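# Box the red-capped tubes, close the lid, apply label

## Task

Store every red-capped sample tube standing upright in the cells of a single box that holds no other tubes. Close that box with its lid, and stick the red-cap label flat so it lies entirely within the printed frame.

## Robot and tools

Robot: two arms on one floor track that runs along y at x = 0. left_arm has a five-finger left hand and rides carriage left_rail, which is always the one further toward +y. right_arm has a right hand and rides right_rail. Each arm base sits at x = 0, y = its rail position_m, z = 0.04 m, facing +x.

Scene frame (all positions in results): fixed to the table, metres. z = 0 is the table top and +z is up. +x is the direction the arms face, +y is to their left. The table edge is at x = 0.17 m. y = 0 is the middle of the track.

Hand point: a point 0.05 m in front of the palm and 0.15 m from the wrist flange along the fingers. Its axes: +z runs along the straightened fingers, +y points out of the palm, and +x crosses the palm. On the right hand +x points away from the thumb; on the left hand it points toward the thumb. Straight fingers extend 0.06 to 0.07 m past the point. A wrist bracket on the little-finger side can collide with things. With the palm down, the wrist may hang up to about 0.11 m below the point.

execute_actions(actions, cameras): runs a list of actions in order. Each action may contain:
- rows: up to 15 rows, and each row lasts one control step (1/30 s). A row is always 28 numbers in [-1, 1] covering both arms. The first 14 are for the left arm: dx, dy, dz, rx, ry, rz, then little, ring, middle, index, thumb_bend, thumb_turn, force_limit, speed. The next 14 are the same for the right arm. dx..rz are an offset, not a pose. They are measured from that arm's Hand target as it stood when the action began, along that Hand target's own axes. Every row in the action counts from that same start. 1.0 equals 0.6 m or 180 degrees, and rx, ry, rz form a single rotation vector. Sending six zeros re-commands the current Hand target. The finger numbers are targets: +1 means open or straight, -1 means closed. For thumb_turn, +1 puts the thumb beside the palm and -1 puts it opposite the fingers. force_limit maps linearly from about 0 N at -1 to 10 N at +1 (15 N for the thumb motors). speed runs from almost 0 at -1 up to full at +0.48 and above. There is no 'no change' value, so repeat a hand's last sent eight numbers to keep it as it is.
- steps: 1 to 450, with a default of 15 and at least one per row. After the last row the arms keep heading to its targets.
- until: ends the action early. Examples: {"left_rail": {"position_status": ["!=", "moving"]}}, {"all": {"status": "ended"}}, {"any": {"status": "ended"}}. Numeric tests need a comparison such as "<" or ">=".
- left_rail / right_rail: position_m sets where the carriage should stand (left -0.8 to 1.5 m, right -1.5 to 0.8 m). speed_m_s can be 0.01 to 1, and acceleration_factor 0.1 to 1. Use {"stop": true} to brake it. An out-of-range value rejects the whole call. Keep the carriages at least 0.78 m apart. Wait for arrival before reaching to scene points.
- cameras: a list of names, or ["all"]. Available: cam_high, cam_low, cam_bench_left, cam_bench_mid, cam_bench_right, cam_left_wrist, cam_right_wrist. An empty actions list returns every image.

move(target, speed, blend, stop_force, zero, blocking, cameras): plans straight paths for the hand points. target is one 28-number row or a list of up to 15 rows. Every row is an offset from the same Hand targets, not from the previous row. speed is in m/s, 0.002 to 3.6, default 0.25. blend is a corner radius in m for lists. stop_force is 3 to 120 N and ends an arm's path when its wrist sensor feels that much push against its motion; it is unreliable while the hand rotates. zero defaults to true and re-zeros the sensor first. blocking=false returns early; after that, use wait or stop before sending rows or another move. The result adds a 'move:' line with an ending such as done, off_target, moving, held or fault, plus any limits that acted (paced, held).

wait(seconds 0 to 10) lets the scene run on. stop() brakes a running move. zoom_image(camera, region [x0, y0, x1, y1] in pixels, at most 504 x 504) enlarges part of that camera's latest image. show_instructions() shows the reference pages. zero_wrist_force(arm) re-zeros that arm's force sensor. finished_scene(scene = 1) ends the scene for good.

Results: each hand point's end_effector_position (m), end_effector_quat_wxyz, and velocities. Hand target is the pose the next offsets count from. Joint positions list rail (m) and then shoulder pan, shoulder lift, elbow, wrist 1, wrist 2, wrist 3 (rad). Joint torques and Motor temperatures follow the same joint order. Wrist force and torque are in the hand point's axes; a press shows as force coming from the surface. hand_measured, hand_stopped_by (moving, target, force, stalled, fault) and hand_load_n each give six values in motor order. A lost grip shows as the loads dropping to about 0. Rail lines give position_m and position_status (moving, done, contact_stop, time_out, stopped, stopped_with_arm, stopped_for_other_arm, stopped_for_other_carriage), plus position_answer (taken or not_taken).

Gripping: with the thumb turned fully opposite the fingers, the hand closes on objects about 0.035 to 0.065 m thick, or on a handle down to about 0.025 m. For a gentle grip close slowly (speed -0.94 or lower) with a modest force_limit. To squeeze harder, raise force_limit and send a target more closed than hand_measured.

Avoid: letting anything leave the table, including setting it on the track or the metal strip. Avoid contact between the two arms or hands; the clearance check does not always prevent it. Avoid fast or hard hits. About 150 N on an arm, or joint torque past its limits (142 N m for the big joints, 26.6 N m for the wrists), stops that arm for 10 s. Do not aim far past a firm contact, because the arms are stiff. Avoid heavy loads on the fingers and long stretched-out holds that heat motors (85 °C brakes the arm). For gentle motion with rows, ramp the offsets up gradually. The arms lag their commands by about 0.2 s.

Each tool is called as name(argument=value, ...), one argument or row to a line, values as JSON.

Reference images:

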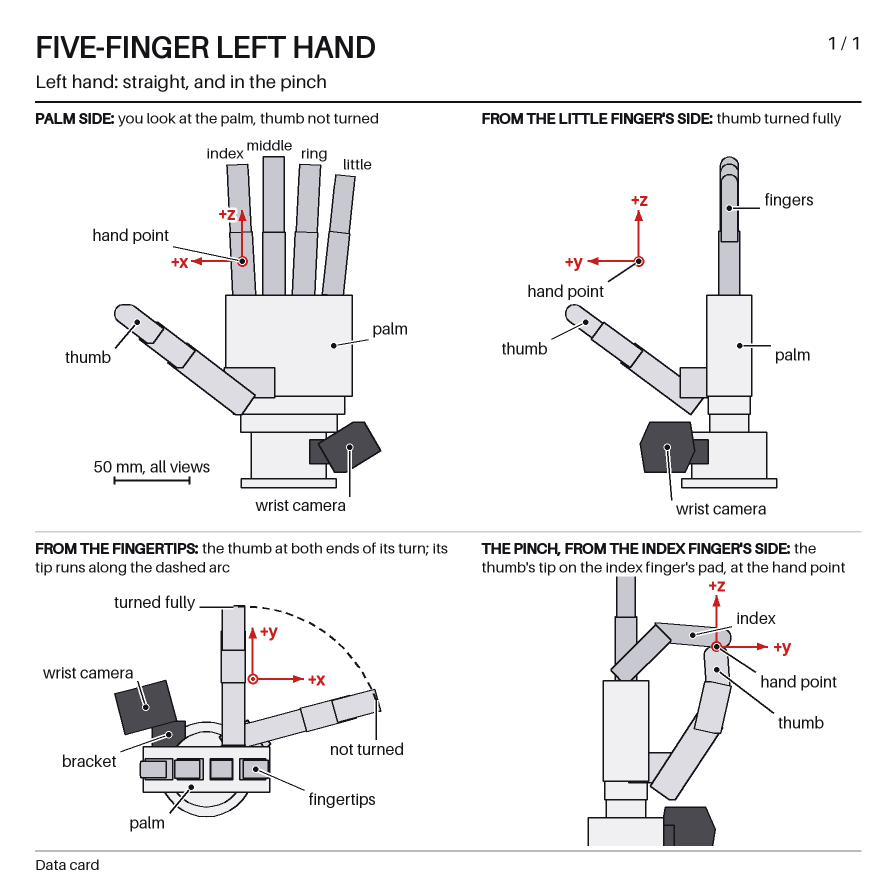

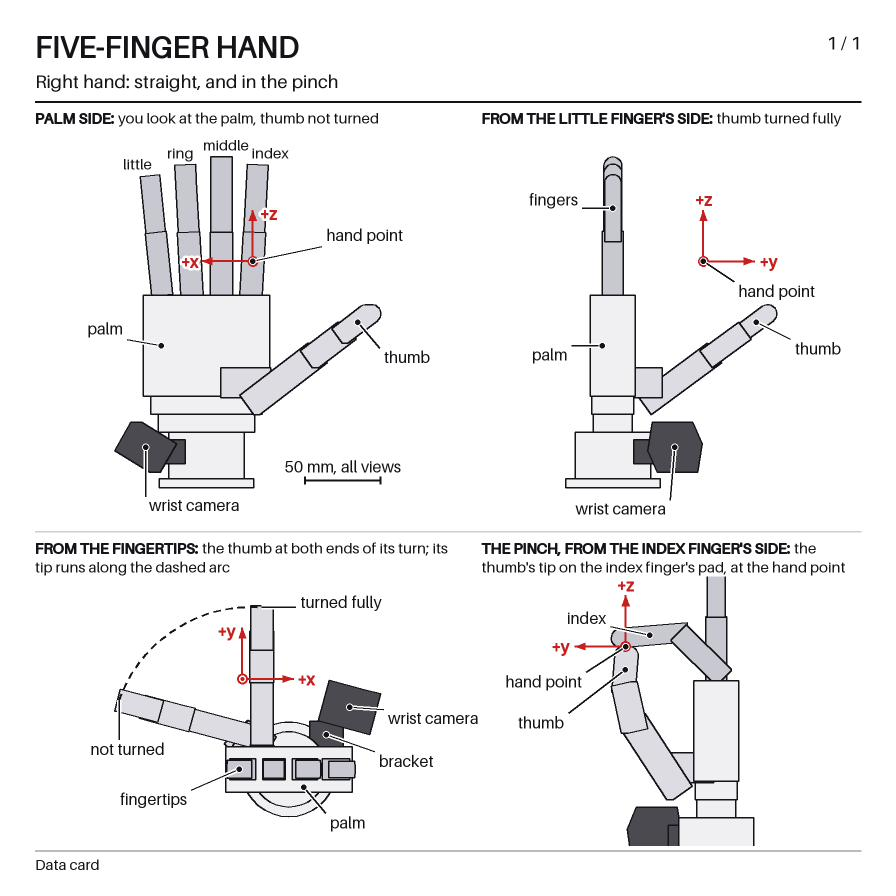

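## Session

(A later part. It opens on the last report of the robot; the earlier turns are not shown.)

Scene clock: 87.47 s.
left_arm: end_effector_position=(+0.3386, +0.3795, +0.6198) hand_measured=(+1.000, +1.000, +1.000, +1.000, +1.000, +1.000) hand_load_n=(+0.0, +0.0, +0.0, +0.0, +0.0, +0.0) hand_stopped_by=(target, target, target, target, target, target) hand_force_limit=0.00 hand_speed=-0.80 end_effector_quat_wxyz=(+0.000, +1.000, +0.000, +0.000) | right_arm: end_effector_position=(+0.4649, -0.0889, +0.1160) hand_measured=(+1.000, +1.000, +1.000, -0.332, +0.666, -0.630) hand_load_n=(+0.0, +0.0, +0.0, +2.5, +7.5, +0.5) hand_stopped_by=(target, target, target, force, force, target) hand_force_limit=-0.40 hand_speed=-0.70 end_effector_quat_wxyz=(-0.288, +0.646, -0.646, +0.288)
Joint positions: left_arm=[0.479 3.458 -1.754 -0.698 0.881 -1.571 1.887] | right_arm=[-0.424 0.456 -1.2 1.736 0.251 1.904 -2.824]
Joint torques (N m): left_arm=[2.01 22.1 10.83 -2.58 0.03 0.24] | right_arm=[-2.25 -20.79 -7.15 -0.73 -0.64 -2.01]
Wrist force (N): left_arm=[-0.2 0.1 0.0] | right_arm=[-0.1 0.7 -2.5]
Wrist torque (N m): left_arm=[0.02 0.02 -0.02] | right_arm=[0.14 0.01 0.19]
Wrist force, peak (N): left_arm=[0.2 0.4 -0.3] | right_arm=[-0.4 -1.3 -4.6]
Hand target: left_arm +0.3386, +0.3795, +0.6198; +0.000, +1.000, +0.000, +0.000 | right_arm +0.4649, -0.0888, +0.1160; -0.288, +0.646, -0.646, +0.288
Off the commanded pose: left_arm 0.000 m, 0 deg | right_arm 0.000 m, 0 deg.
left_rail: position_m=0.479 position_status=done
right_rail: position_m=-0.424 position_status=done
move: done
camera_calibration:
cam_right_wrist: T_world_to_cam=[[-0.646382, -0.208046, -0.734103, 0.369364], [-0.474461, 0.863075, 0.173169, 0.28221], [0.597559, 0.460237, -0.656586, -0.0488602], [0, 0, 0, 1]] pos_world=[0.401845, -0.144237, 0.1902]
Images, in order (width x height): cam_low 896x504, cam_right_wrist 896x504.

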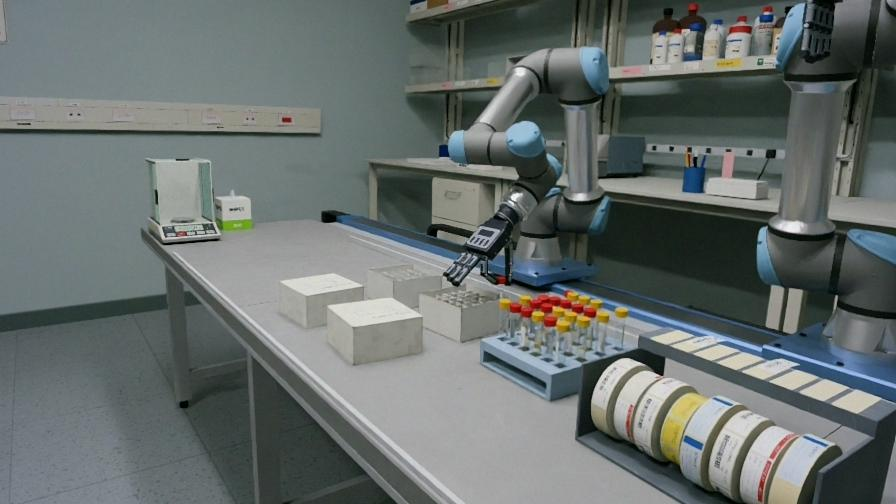

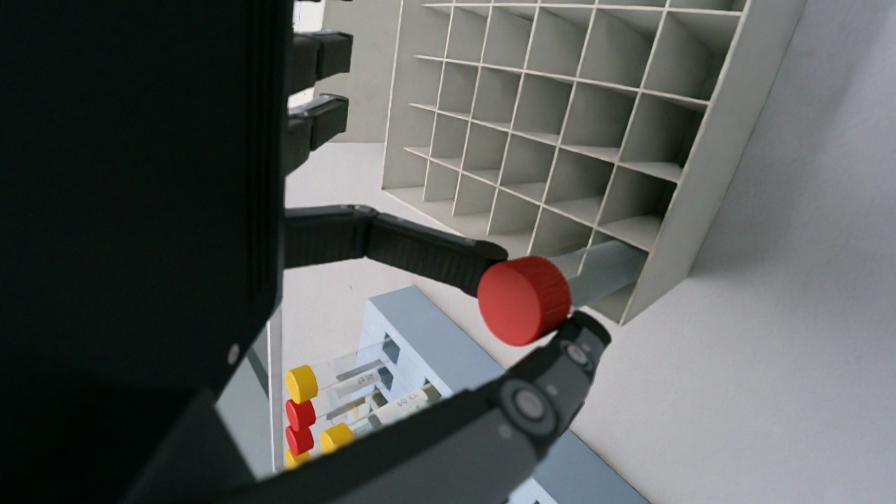

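move(
  target=[
    [0,0,0,0,0,0,1,1,1,1,1,1,0,-0.8, 0,0,0,0,0,0,1,1,1,-0.06,0.85,-0.63,-0.4,-0.3],
    [0,0,0,0,0,0,1,1,1,1,1,1,0,-0.8, 0,-0.1,-0.09,0,0,0,1,1,1,-0.06,0.85,-0.63,-0.4,-0.3],
  ],
  speed=0.3,
  cameras=["cam_right_wrist","cam_low","cam_bench_mid"],
)

zoom_image(
  camera="cam_right_wrist",
  region=[420, 100, 780, 400],
)

zoom_image(
  camera="cam_low",
  region=[410, 220, 530, 350],
)

Scene clock: 89.63 s.
left_arm: end_effector_position=(+0.3386, +0.3795, +0.6198) hand_measured=(+1.000, +1.000, +1.000, +1.000, +1.000, +1.000) hand_load_n=(+0.0, +0.0, +0.0, +0.0, +0.0, +0.0) hand_stopped_by=(target, target, target, target, target, target) hand_force_limit=0.00 hand_speed=-0.80 end_effector_quat_wxyz=(+0.000, +1.000, +0.000, +0.000) | right_arm: end_effector_position=(+0.4648, -0.0889, +0.1967) hand_measured=(+1.000, +1.000, +1.000, -0.060, +0.850, -0.630) hand_load_n=(+0.0, +0.0, +0.0, +0.0, +0.0, +0.0) hand_stopped_by=(target, target, target, target, target, target) hand_force_limit=-0.40 hand_speed=-0.30 end_effector_quat_wxyz=(-0.288, +0.646, -0.646, +0.288)
Joint positions: left_arm=[0.479 3.458 -1.754 -0.698 0.881 -1.571 1.887] | right_arm=[-0.424 0.456 -1.281 1.621 0.447 1.904 -2.824]
Joint torques (N m): left_arm=[1.67 21.81 10.93 -2.61 0.03 0.19] | right_arm=[8.89 -47.02 -26.53 2.63 2.29 2.1]
Wrist force (N): left_arm=[0.0 0.2 -0.2] | right_arm=[0.1 3.0 -1.1]
Wrist torque (N m): left_arm=[0.04 -0.01 -0.01] | right_arm=[0.28 0.02 0.17]
Wrist force, peak (N): left_arm=[-0.3 0.4 -0.1] | right_arm=[-0.1 4.1 -0.1]
Hand target: left_arm +0.3386, +0.3795, +0.6198; +0.000, +1.000, +0.000, +0.000 | right_arm +0.4648, -0.0889, +0.1967; -0.288, +0.646, -0.646, +0.288
Off the commanded pose: left_arm 0.000 m, 0 deg | right_arm 0.000 m, 0 deg.
left_rail: position_m=0.479 position_status=done
right_rail: position_m=-0.424 position_status=done
move: done
camera_calibration:
cam_right_wrist: T_world_to_cam=[[-0.646351, -0.208101, -0.734115, 0.428589], [-0.474503, 0.863062, 0.173122, 0.268263], [0.59756, 0.460237, -0.656585, 0.00412605], [0, 0, 0, 1]] pos_world=[0.401845, -0.144237, 0.2709]
Images, in order (width x height): cam_low 896x504, cam_bench_mid 896x504, cam_right_wrist 896x504.

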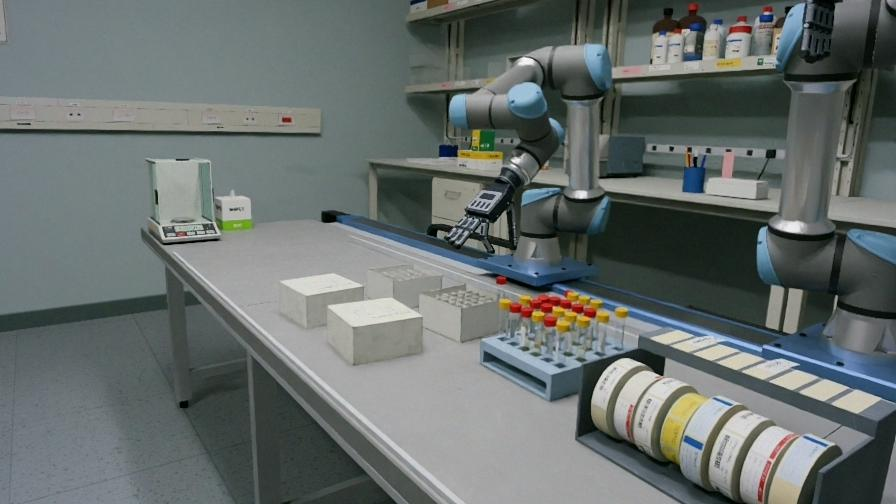

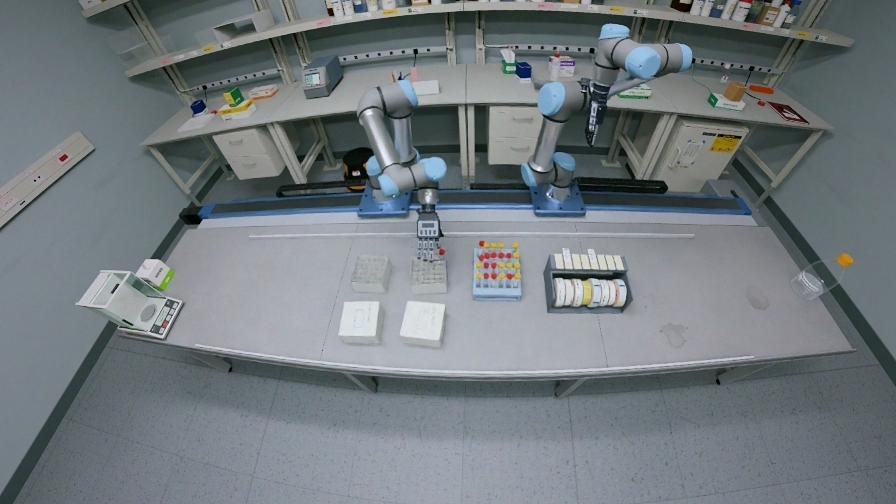

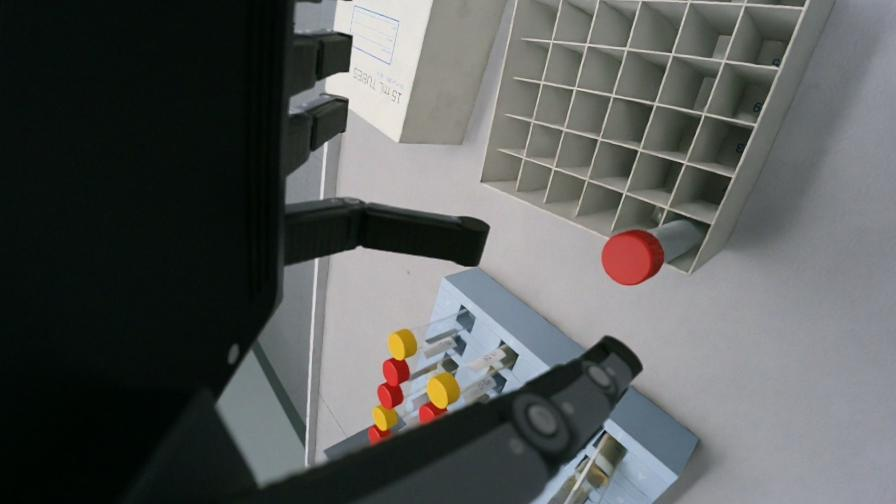

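Scaled by 1.400 from the camera's 896x504 image, which has a finer 1280x720 frame.

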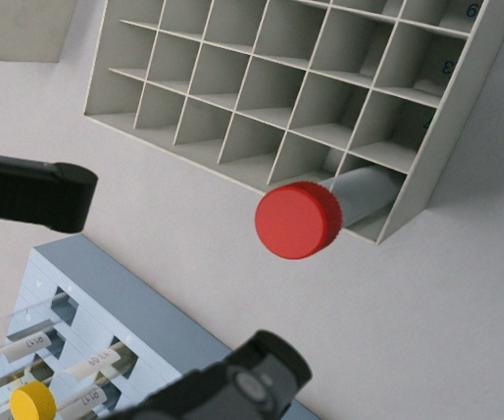

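Scaled by 3.877 from the camera's 896x504 image, which has a finer 1280x720 frame.

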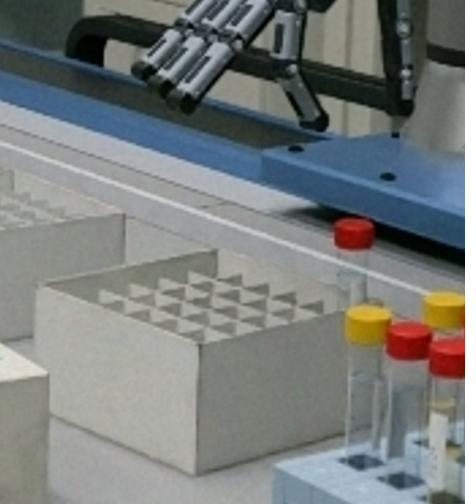

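move(
  target=[
    [0,0,0,0,0,0,1,1,1,1,1,1,0,-0.8, -0.4587,0.0161,0.0486,0.0556,0,0,1,1,1,-0.06,0.8,-0.63,-0.4,-0.3],
    [0,0,0,0,0,0,1,1,1,1,1,1,0,-0.8, -0.4587,0.0688,0.0960,0.0556,0,0,1,1,1,-0.06,0.8,-0.63,-0.4,-0.3],
    [0,0,0,0,0,0,1,1,1,1,1,1,0,-0.8, -0.4587,0.0688,0.0960,0.0556,0,0,1,1,1,-0.06,0.48,-0.63,0,-0.5],
    [0,0,0,0,0,0,1,1,1,1,1,1,0,-0.8, -0.4587,0.0688,0.0960,0.0556,0,0,1,1,1,-0.4,0.48,-0.63,-0.4,-0.7],
    [0,0,0,0,0,0,1,1,1,1,1,1,0,-0.8, -0.4587,-0.0978,-0.0540,0.0556,0,0,1,1,1,-0.4,0.48,-0.63,-0.4,-0.7],
  ],
  speed=[0.5,0.2,0.2,0.2,0.3],
  blend=[0.015,0,0,0,0],
  cameras=["cam_right_wrist","cam_low","cam_bench_mid"],
)

zoom_image(
  camera="cam_right_wrist",
  region=[420, 100, 780, 400],
)

zoom_image(
  camera="cam_low",
  region=[500, 180, 660, 350],
)

zoom_image(
  camera="cam_bench_mid",
  region=[440, 180, 540, 310],
)

Scene clock: 100.77 s.
left_arm: end_effector_position=(+0.3386, +0.3795, +0.6198) hand_measured=(+1.000, +1.000, +1.000, +1.000, +1.000, +1.000) hand_load_n=(+0.0, +0.0, +0.0, +0.0, +0.0, +0.0) hand_stopped_by=(target, target, target, target, target, target) hand_force_limit=0.00 hand_speed=-0.80 end_effector_quat_wxyz=(+0.000, +1.000, +0.000, +0.000) | right_arm: end_effector_position=(+0.4801, +0.1863, +0.2621) hand_measured=(+1.000, +1.000, +1.000, -0.166, +0.482, -0.630) hand_load_n=(+0.0, +0.0, +0.0, +6.5, +10.0, +0.0) hand_stopped_by=(target, target, target, force, target, target) hand_force_limit=-0.40 hand_speed=-0.70 end_effector_quat_wxyz=(-0.343, +0.618, -0.618, +0.343)
Joint positions: left_arm=[0.479 3.458 -1.754 -0.698 0.881 -1.571 1.887] | right_arm=[-0.424 0.888 -0.724 0.641 0.863 2.29 -2.564]
Joint torques (N m): left_arm=[2.34 22.58 11.07 -2.65 0.04 0.21] | right_arm=[11.61 -43.08 -26.34 2.81 2.52 2.13]
Wrist force (N): left_arm=[0.0 0.0 0.0] | right_arm=[0.1 3.2 -0.8]
Wrist torque (N m): left_arm=[0.00 -0.01 0.00] | right_arm=[0.26 0.00 0.04]
Wrist force, peak (N): left_arm=[0.3 0.1 -0.4] | right_arm=[0.0 6.1 -0.8]
Hand target: left_arm +0.3386, +0.3795, +0.6198; +0.000, +1.000, +0.000, +0.000 | right_arm +0.4801, +0.1863, +0.2621; -0.343, +0.618, -0.619, +0.343
Off the commanded pose: left_arm 0.000 m, 0 deg | right_arm 0.000 m, 0 deg.
left_rail: position_m=0.479 position_status=done
right_rail: position_m=-0.424 position_status=done
move: done
camera_calibration:
cam_right_wrist: T_world_to_cam=[[-0.508912, -0.208089, -0.835289, 0.504229], [-0.497358, 0.863069, 0.0880128, 0.0599519], [0.702598, 0.460228, -0.542721, -0.169005], [0, 0, 0, 1]] pos_world=[0.405169, 0.130963, 0.324178]
Images, in order (width x height): cam_low 896x504, cam_bench_mid 896x504, cam_right_wrist 896x504.

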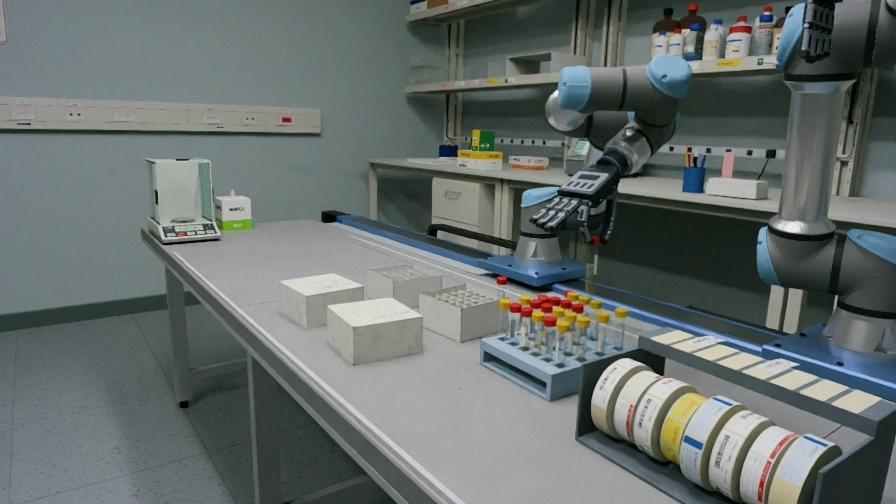

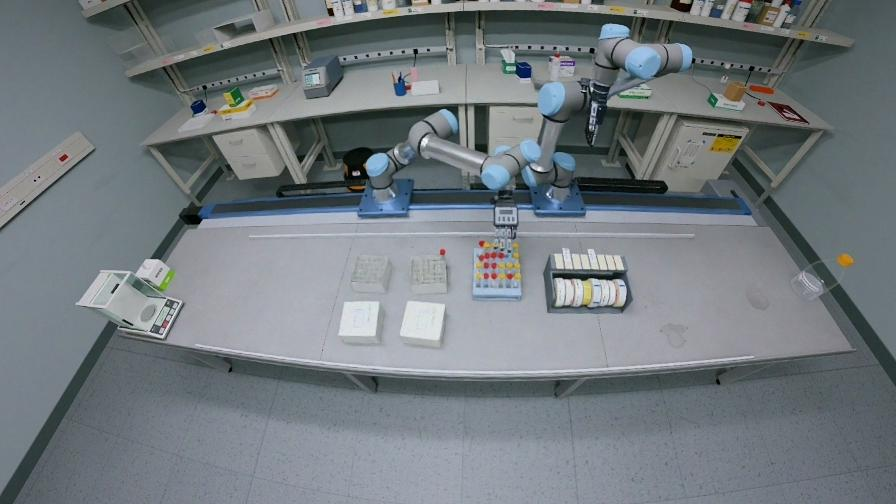

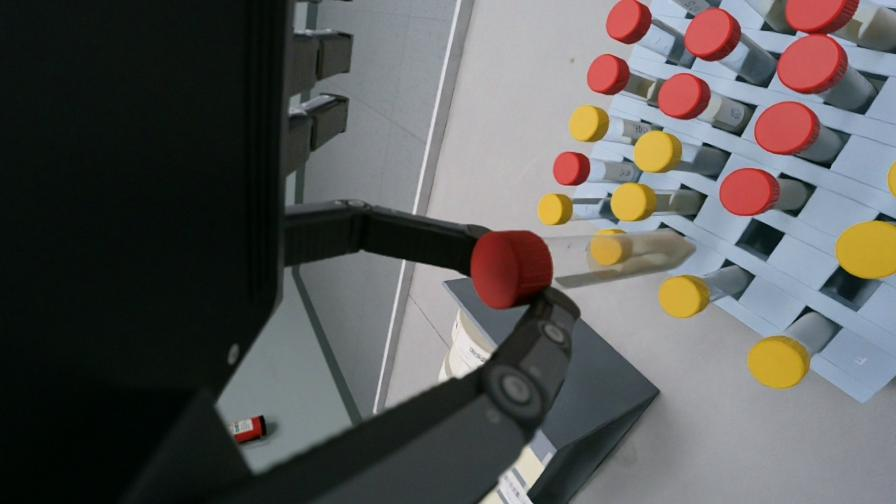

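Scaled by 1.400 from the camera's 896x504 image, which has a finer 1280x720 frame.

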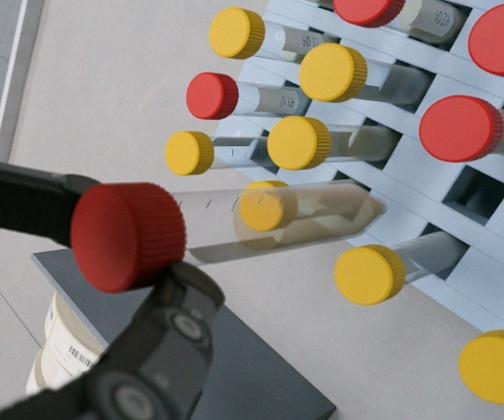

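Scaled by 2.965 from the camera's 896x504 image, which has a finer 1280x720 frame.

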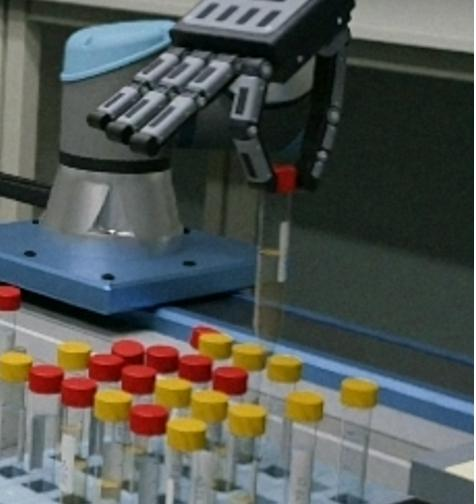

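Scaled by 3.877 from the camera's 896x504 image, which has a finer 1280x720 frame.

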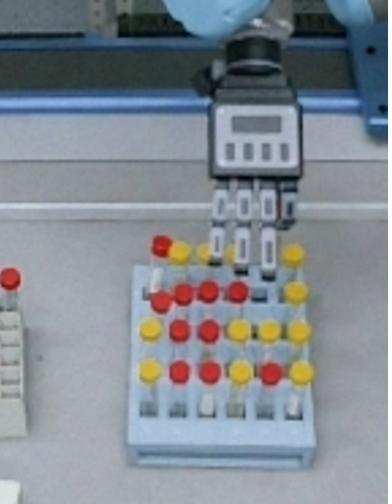

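move(
  target=[
    [0,0,0,0,0,0,1,1,1,1,1,1,0,-0.8, 0.4485,-0.0360,0.0575,0,0,0,1,1,1,-0.4,0.48,-0.63,-0.4,-0.7],
    [0,0,0,0,0,0,1,1,1,1,1,1,0,-0.8, 0.4485,0.0624,0.1190,0,0,0,1,1,1,-0.4,0.48,-0.63,-0.4,-0.7],
  ],
  speed=[0.5,0.2],
  blend=[0.02,0],
  cameras=["cam_right_wrist","cam_low"],
)

zoom_image(
  camera="cam_right_wrist",
  region=[420, 0, 780, 300],
)

zoom_image(
  camera="cam_low",
  region=[400, 200, 540, 350],
)

Scene clock: 104.50 s.
left_arm: end_effector_position=(+0.3386, +0.3795, +0.6198) hand_measured=(+1.000, +1.000, +1.000, +1.000, +1.000, +1.000) hand_load_n=(+0.0, +0.0, +0.0, +0.0, +0.0, +0.0) hand_stopped_by=(target, target, target, target, target, target) hand_force_limit=0.00 hand_speed=-0.80 end_effector_quat_wxyz=(+0.000, +1.000, +0.000, +0.000) | right_arm: end_effector_position=(+0.5208, -0.0828, +0.1925) hand_measured=(+1.000, +1.000, +1.000, -0.166, +0.482, -0.630) hand_load_n=(+0.0, +0.0, +0.0, +6.0, +9.5, +0.0) hand_stopped_by=(target, target, target, force, target, target) hand_force_limit=-0.40 hand_speed=-0.70 end_effector_quat_wxyz=(-0.343, +0.618, -0.619, +0.343)
Joint positions: left_arm=[0.479 3.458 -1.754 -0.698 0.881 -1.571 1.887] | right_arm=[-0.424 0.447 -1.248 1.634 0.22 1.946 -2.893]
Joint torques (N m): left_arm=[3.12 22.4 10.59 -2.66 -0.01 0.22] | right_arm=[-12.15 -22.38 -9.53 -1.31 -1.47 -2.29]
Wrist force (N): left_arm=[0.2 0.0 0.0] | right_arm=[0.3 3.7 -1.1]
Wrist torque (N m): left_arm=[0.01 -0.03 0.01] | right_arm=[0.32 -0.03 0.24]
Wrist force, peak (N): left_arm=[0.5 0.2 0.4] | right_arm=[0.3 4.6 -0.5]
Hand target: left_arm +0.3386, +0.3795, +0.6198; +0.000, +1.000, +0.000, +0.000 | right_arm +0.5208, -0.0828, +0.1925; -0.343, +0.618, -0.619, +0.343
Off the commanded pose: left_arm 0.000 m, 0 deg | right_arm 0.000 m, 0 deg.
left_rail: position_m=0.479 position_status=done
right_rail: position_m=-0.424 position_status=done
move: done
camera_calibration:
cam_right_wrist: T_world_to_cam=[[-0.508996, -0.208085, -0.835239, 0.410867], [-0.497326, 0.863084, 0.0880491, 0.318492], [0.70256, 0.460203, -0.542792, -0.111371], [0, 0, 0, 1]] pos_world=[0.445768, -0.138137, 0.254678]
Images, in order (width x height): cam_low 896x504, cam_right_wrist 896x504.

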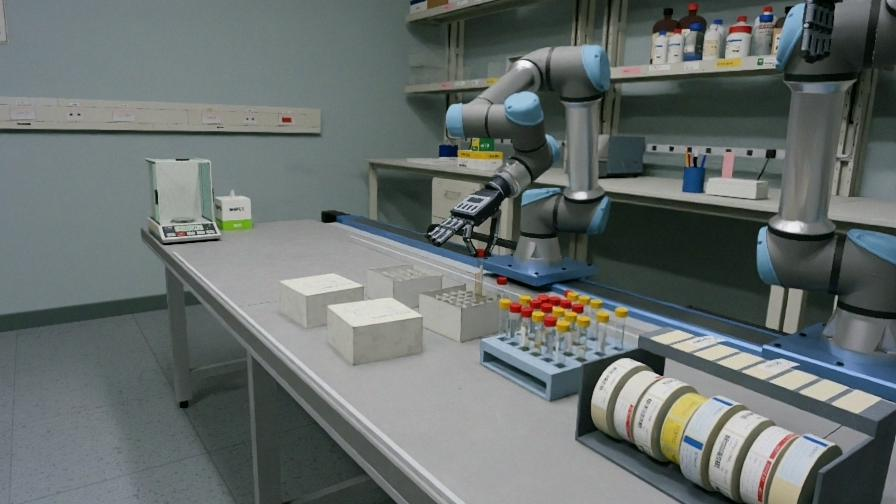

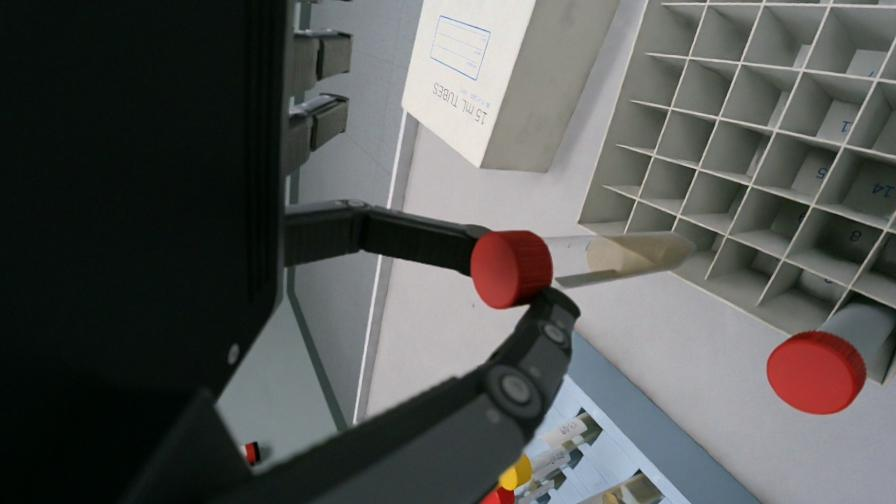

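Scaled by 1.400 from the camera's 896x504 image, which has a finer 1280x720 frame.

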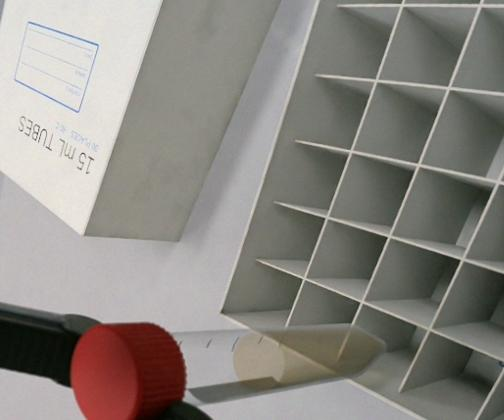

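Scaled by 3.360 from the camera's 896x504 image, which has a finer 1280x720 frame.

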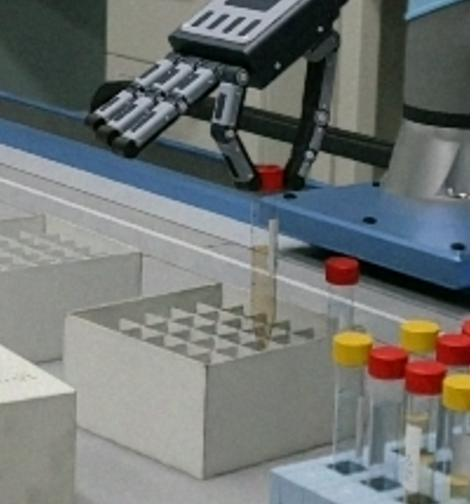

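move(
  target=[
    [0,0,0,0,0,0,1,1,1,1,1,1,0,-0.8, -0.0033,0.0084,0.0102,0,0,0,1,1,1,-0.4,0.48,-0.63,-0.4,-0.7],
    [0,0,0,0,0,0,1,1,1,1,1,1,0,-0.8, -0.0033,0.0988,0.0667,0,0,0,1,1,1,-0.4,0.48,-0.63,-0.4,-0.7],
    [0,0,0,0,0,0,1,1,1,1,1,1,0,-0.8, -0.0033,0.0988,0.0667,0,0,0,1,1,1,-0.06,0.8,-0.63,-0.4,-0.3],
    [0,0,0,0,0,0,1,1,1,1,1,1,0,-0.8, -0.0033,0.0367,0.0278,0,0,0,1,1,1,-0.06,0.8,-0.63,-0.4,-0.3],
    [0,0,0,0,0,0,1,1,1,1,1,1,0,-0.8, -0.3948,0.0761,-0.0352,0,0,0,1,1,1,-0.06,0.8,-0.63,-0.4,-0.3],
    [0,0,0,0,0,0,1,1,1,1,1,1,0,-0.8, -0.3948,0.1291,-0.0021,0,0,0,1,1,1,-0.06,0.8,-0.63,-0.4,-0.3],
    [0,0,0,0,0,0,1,1,1,1,1,1,0,-0.8, -0.3948,0.1291,-0.0021,0,0,0,1,1,1,-0.06,0.48,-0.63,0,-0.5],
    [0,0,0,0,0,0,1,1,1,1,1,1,0,-0.8, -0.3948,0.1291,-0.0021,0,0,0,1,1,1,-0.4,0.48,-0.63,-0.4,-0.7],
    [0,0,0,0,0,0,1,1,1,1,1,1,0,-0.8, -0.3948,-0.0611,-0.1209,0,0,0,1,1,1,-0.4,0.48,-0.63,-0.4,-0.7],
  ],
  speed=[0.1,0.2,0.15,0.3,0.6,0.25,0.2,0.2,0.35],
  blend=[0.003,0,0,0.015,0.015,0,0,0,0],
  cameras=["cam_right_wrist","cam_low","cam_bench_mid"],
)

zoom_image(
  camera="cam_right_wrist",
  region=[420, 100, 780, 400],
)

zoom_image(
  camera="cam_low",
  region=[420, 180, 660, 350],
)

Scene clock: 113.60 s.
left_arm: end_effector_position=(+0.3386, +0.3795, +0.6198) hand_measured=(+1.000, +1.000, +1.000, +1.000, +1.000, +1.000) hand_load_n=(+0.0, +0.0, +0.0, +0.0, +0.0, +0.0) hand_stopped_by=(target, target, target, target, target, target) hand_force_limit=0.00 hand_speed=-0.80 end_effector_quat_wxyz=(+0.000, +1.000, +0.000, +0.000) | right_arm: end_effector_position=(+0.4787, +0.1541, +0.2620) hand_measured=(+1.000, +1.000, +1.000, -0.140, +0.480, -0.630) hand_load_n=(+0.0, +0.0, +0.0, +3.0, +4.0, +0.0) hand_stopped_by=(target, target, target, force, target, target) hand_force_limit=-0.40 hand_speed=-0.70 end_effector_quat_wxyz=(-0.343, +0.618, -0.619, +0.343)
Joint positions: left_arm=[0.479 3.458 -1.754 -0.698 0.881 -1.571 1.887] | right_arm=[-0.424 0.857 -0.833 0.831 0.763 2.267 -2.593]
Joint torques (N m): left_arm=[3.15 21.26 10.26 -2.65 0 0.18] | right_arm=[12.1 -40.44 -25.96 3.05 2.62 2.21]
Wrist force (N): left_arm=[-0.1 -0.1 0.0] | right_arm=[0.2 3.7 -0.8]
Wrist torque (N m): left_arm=[0.00 0.02 -0.01] | right_arm=[0.31 -0.03 0.06]
Wrist force, peak (N): left_arm=[0.3 0.0 -0.5] | right_arm=[-0.2 5.2 -0.4]
Hand target: left_arm +0.3386, +0.3795, +0.6198; +0.000, +1.000, +0.000, +0.000 | right_arm +0.4787, +0.1541, +0.2620; -0.343, +0.618, -0.619, +0.343
Off the commanded pose: left_arm 0.000 m, 0 deg | right_arm 0.000 m, 0 deg.
left_rail: position_m=0.479 position_status=done
right_rail: position_m=-0.424 position_status=done
move: done
camera_calibration:
cam_right_wrist: T_world_to_cam=[[-0.508938, -0.208046, -0.835284, 0.496716], [-0.497332, 0.86308, 0.0880547, 0.0871162], [0.702597, 0.460228, -0.542722, -0.15321], [0, 0, 0, 1]] pos_world=[0.403769, 0.0986633, 0.324078]
Images, in order (width x height): cam_low 896x504, cam_bench_mid 896x504, cam_right_wrist 896x504.

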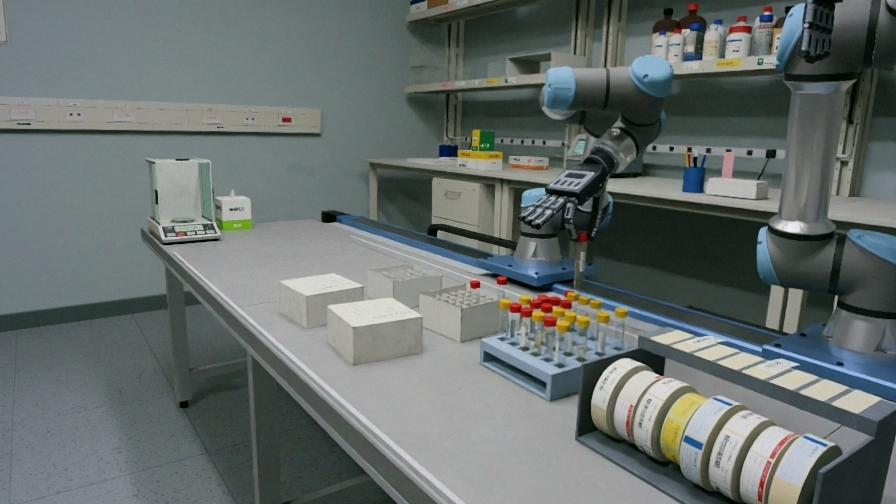

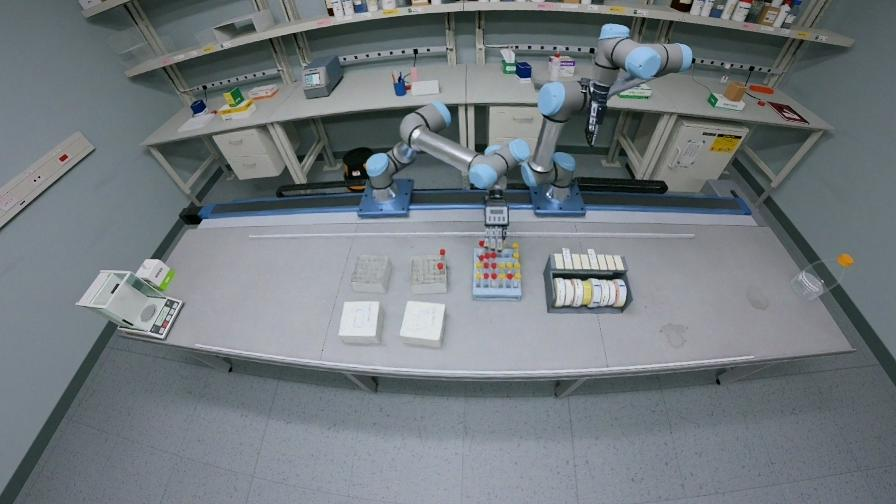

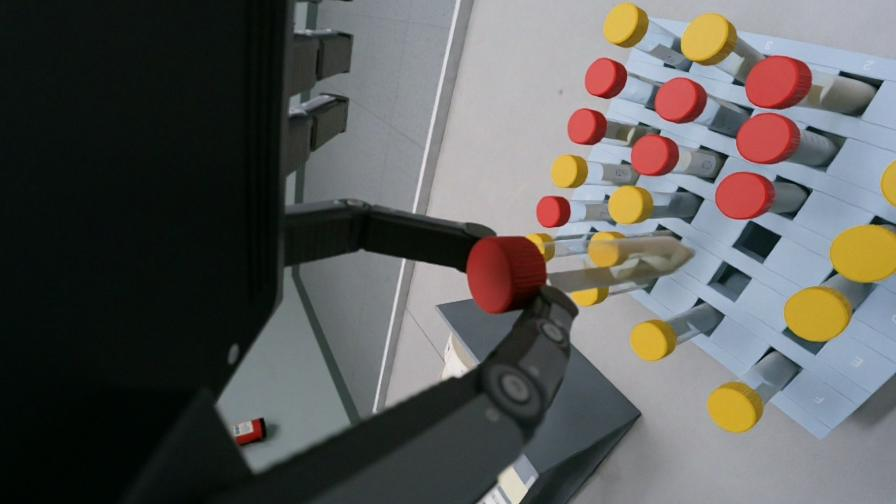

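Scaled by 1.400 from the camera's 896x504 image, which has a finer 1280x720 frame.

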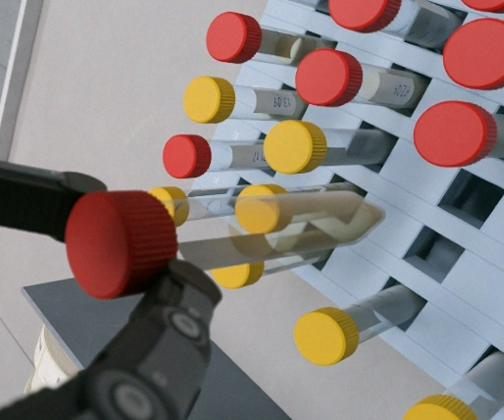

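Scaled by 2.100 from the camera's 896x504 image, which has a finer 1280x720 frame.

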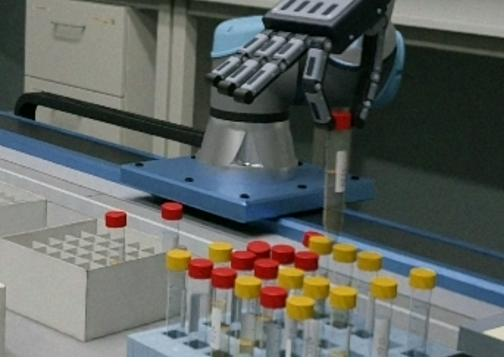

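move(
  target=[
    [0,0,0,0,0,0,1,1,1,1,1,1,0,-0.8, 0.4258,-0.0638,0.1398,0,0,0,1,1,1,-0.4,0.48,-0.63,-0.4,-0.7],
    [0,0,0,0,0,0,1,1,1,1,1,1,0,-0.8, 0.4258,0.1186,0.2537,0,0,0,1,1,1,-0.4,0.48,-0.63,-0.4,-0.7],
    [0,0,0,0,0,0,1,1,1,1,1,1,0,-0.8, 0.4258,0.1186,0.2537,0,0,0,1,1,1,-0.06,0.8,-0.63,-0.4,-0.3],
    [0,0,0,0,0,0,1,1,1,1,1,1,0,-0.8, 0.4258,0.0564,0.2149,0,0,0,1,1,1,-0.06,0.8,-0.63,-0.4,-0.3],
    [0,0,0,0,0,0,1,1,1,1,1,1,0,-0.8, 0.0503,0.1383,0.0839,0,0,0,1,1,1,-0.06,0.8,-0.63,-0.4,-0.3],
    [0,0,0,0,0,0,1,1,1,1,1,1,0,-0.8, 0.0503,0.1913,0.1170,0,0,0,1,1,1,-0.06,0.8,-0.63,-0.4,-0.3],
    [0,0,0,0,0,0,1,1,1,1,1,1,0,-0.8, 0.0503,0.1913,0.1170,0,0,0,1,1,1,-0.06,0.48,-0.63,0,-0.5],
    [0,0,0,0,0,0,1,1,1,1,1,1,0,-0.8, 0.0503,0.1913,0.1170,0,0,0,1,1,1,-0.4,0.48,-0.63,-0.4,-0.7],
    [0,0,0,0,0,0,1,1,1,1,1,1,0,-0.8, 0.0503,0.0011,-0.0018,0,0,0,1,1,1,-0.4,0.48,-0.63,-0.4,-0.7],
  ],
  speed=[0.5,0.22,0.15,0.3,0.6,0.25,0.2,0.2,0.35],
  blend=[0.015,0,0,0.015,0.015,0,0,0,0],
  cameras=["cam_right_wrist","cam_low","cam_bench_mid"],
)

zoom_image(
  camera="cam_right_wrist",
  region=[420, 100, 780, 400],
)

zoom_image(
  camera="cam_low",
  region=[420, 180, 660, 350],
)

zoom_image(
  camera="cam_bench_mid",
  region=[400, 230, 530, 310],
)

Scene clock: 122.37 s.
left_arm: end_effector_position=(+0.3386, +0.3795, +0.6198) hand_measured=(+1.000, +1.000, +1.000, +1.000, +1.000, +1.000) hand_load_n=(+0.0, +0.0, +0.0, +0.0, +0.0, -0.5) hand_stopped_by=(target, target, target, target, target, target) hand_force_limit=0.00 hand_speed=-0.80 end_effector_quat_wxyz=(+0.000, +1.000, +0.000, +0.000) | right_arm: end_effector_position=(+0.4775, +0.1239, +0.2620) hand_measured=(+1.000, +1.000, +1.000, -0.166, +0.482, -0.630) hand_load_n=(+0.0, +0.0, +0.0, +6.0, +9.5, +0.0) hand_stopped_by=(target, target, target, force, target, target) hand_force_limit=-0.40 hand_speed=-0.70 end_effector_quat_wxyz=(-0.343, +0.618, -0.619, +0.343)
Joint positions: left_arm=[0.479 3.458 -1.754 -0.698 0.881 -1.571 1.887] | right_arm=[-0.424 0.825 -0.92 0.975 0.688 2.243 -2.621]
Joint torques (N m): left_arm=[3.65 22.18 10.1 -2.71 0.15 0.14] | right_arm=[12.09 -36.89 -26.96 2.87 2.51 2.13]
Wrist force (N): left_arm=[-0.3 0.2 -0.3] | right_arm=[0.2 3.6 -0.9]
Wrist torque (N m): left_arm=[0.05 0.02 -0.02] | right_arm=[0.32 -0.02 0.06]
Wrist force, peak (N): left_arm=[-0.3 -0.1 -0.6] | right_arm=[0.0 6.3 -0.6]
Hand target: left_arm +0.3386, +0.3795, +0.6198; +0.000, +1.000, +0.000, +0.000 | right_arm +0.4774, +0.1239, +0.2620; -0.343, +0.618, -0.619, +0.343
Off the commanded pose: left_arm 0.000 m, 0 deg | right_arm 0.000 m, 0 deg.
left_rail: position_m=0.479 position_status=done
right_rail: position_m=-0.424 position_status=done
move: done
camera_calibration:
cam_right_wrist: T_world_to_cam=[[-0.508938, -0.208046, -0.835284, 0.489876], [-0.497332, 0.86308, 0.0880547, 0.11244], [0.702597, 0.460228, -0.542722, -0.13839], [0, 0, 0, 1]] pos_world=[0.402469, 0.0685633, 0.324178]
Images, in order (width x height): cam_low 896x504, cam_bench_mid 896x504, cam_right_wrist 896x504.

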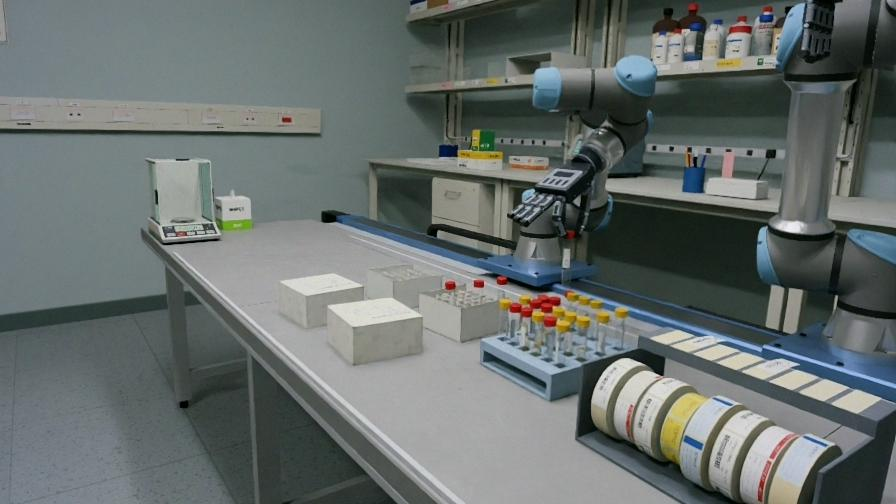

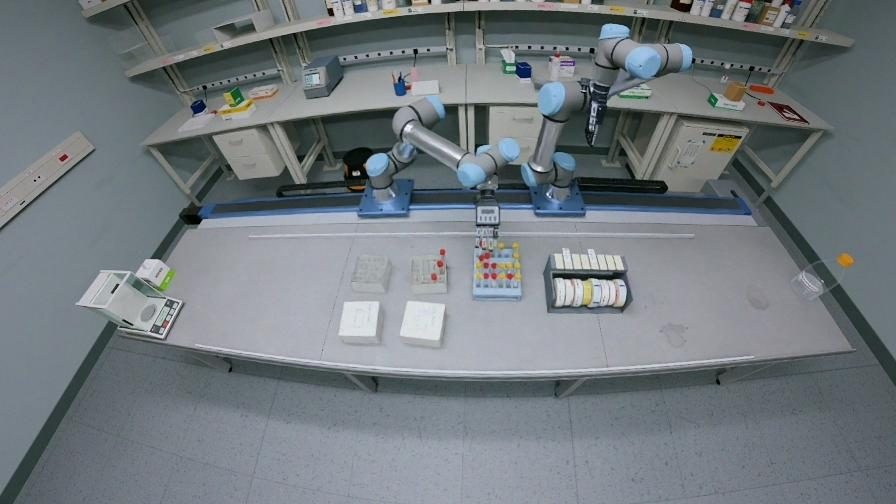

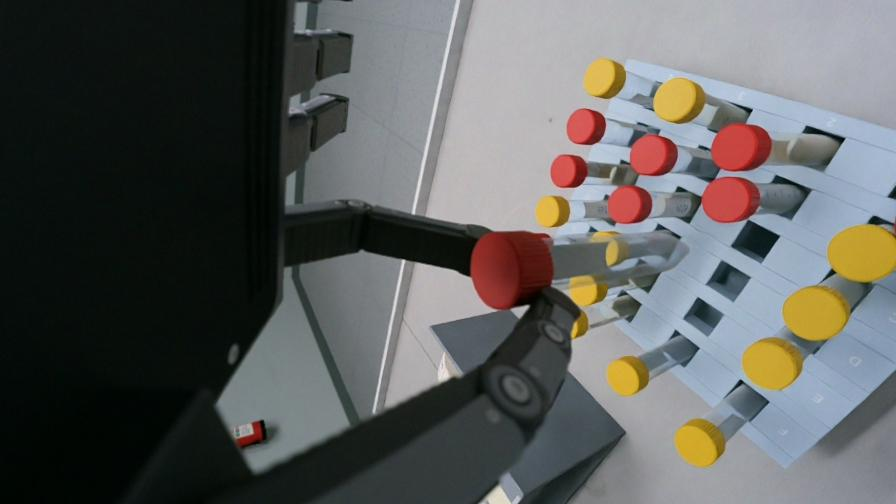

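Scaled by 1.400 from the camera's 896x504 image, which has a finer 1280x720 frame.

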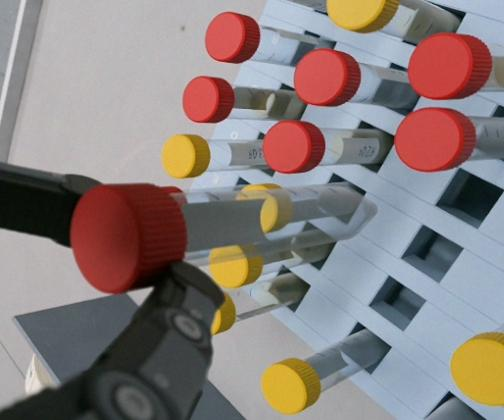

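Scaled by 2.100 from the camera's 896x504 image, which has a finer 1280x720 frame.

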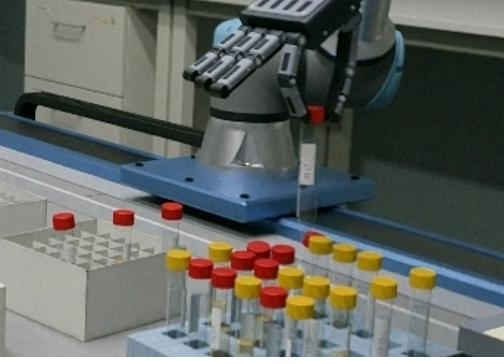

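Scaled by 3.877 from the camera's 896x504 image, which has a finer 1280x720 frame.

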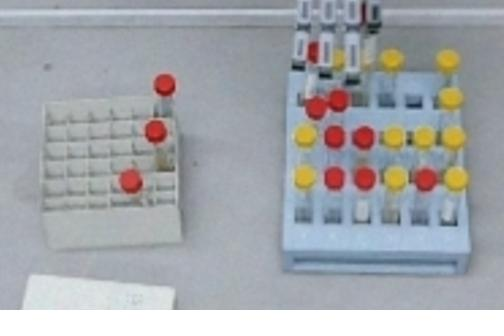

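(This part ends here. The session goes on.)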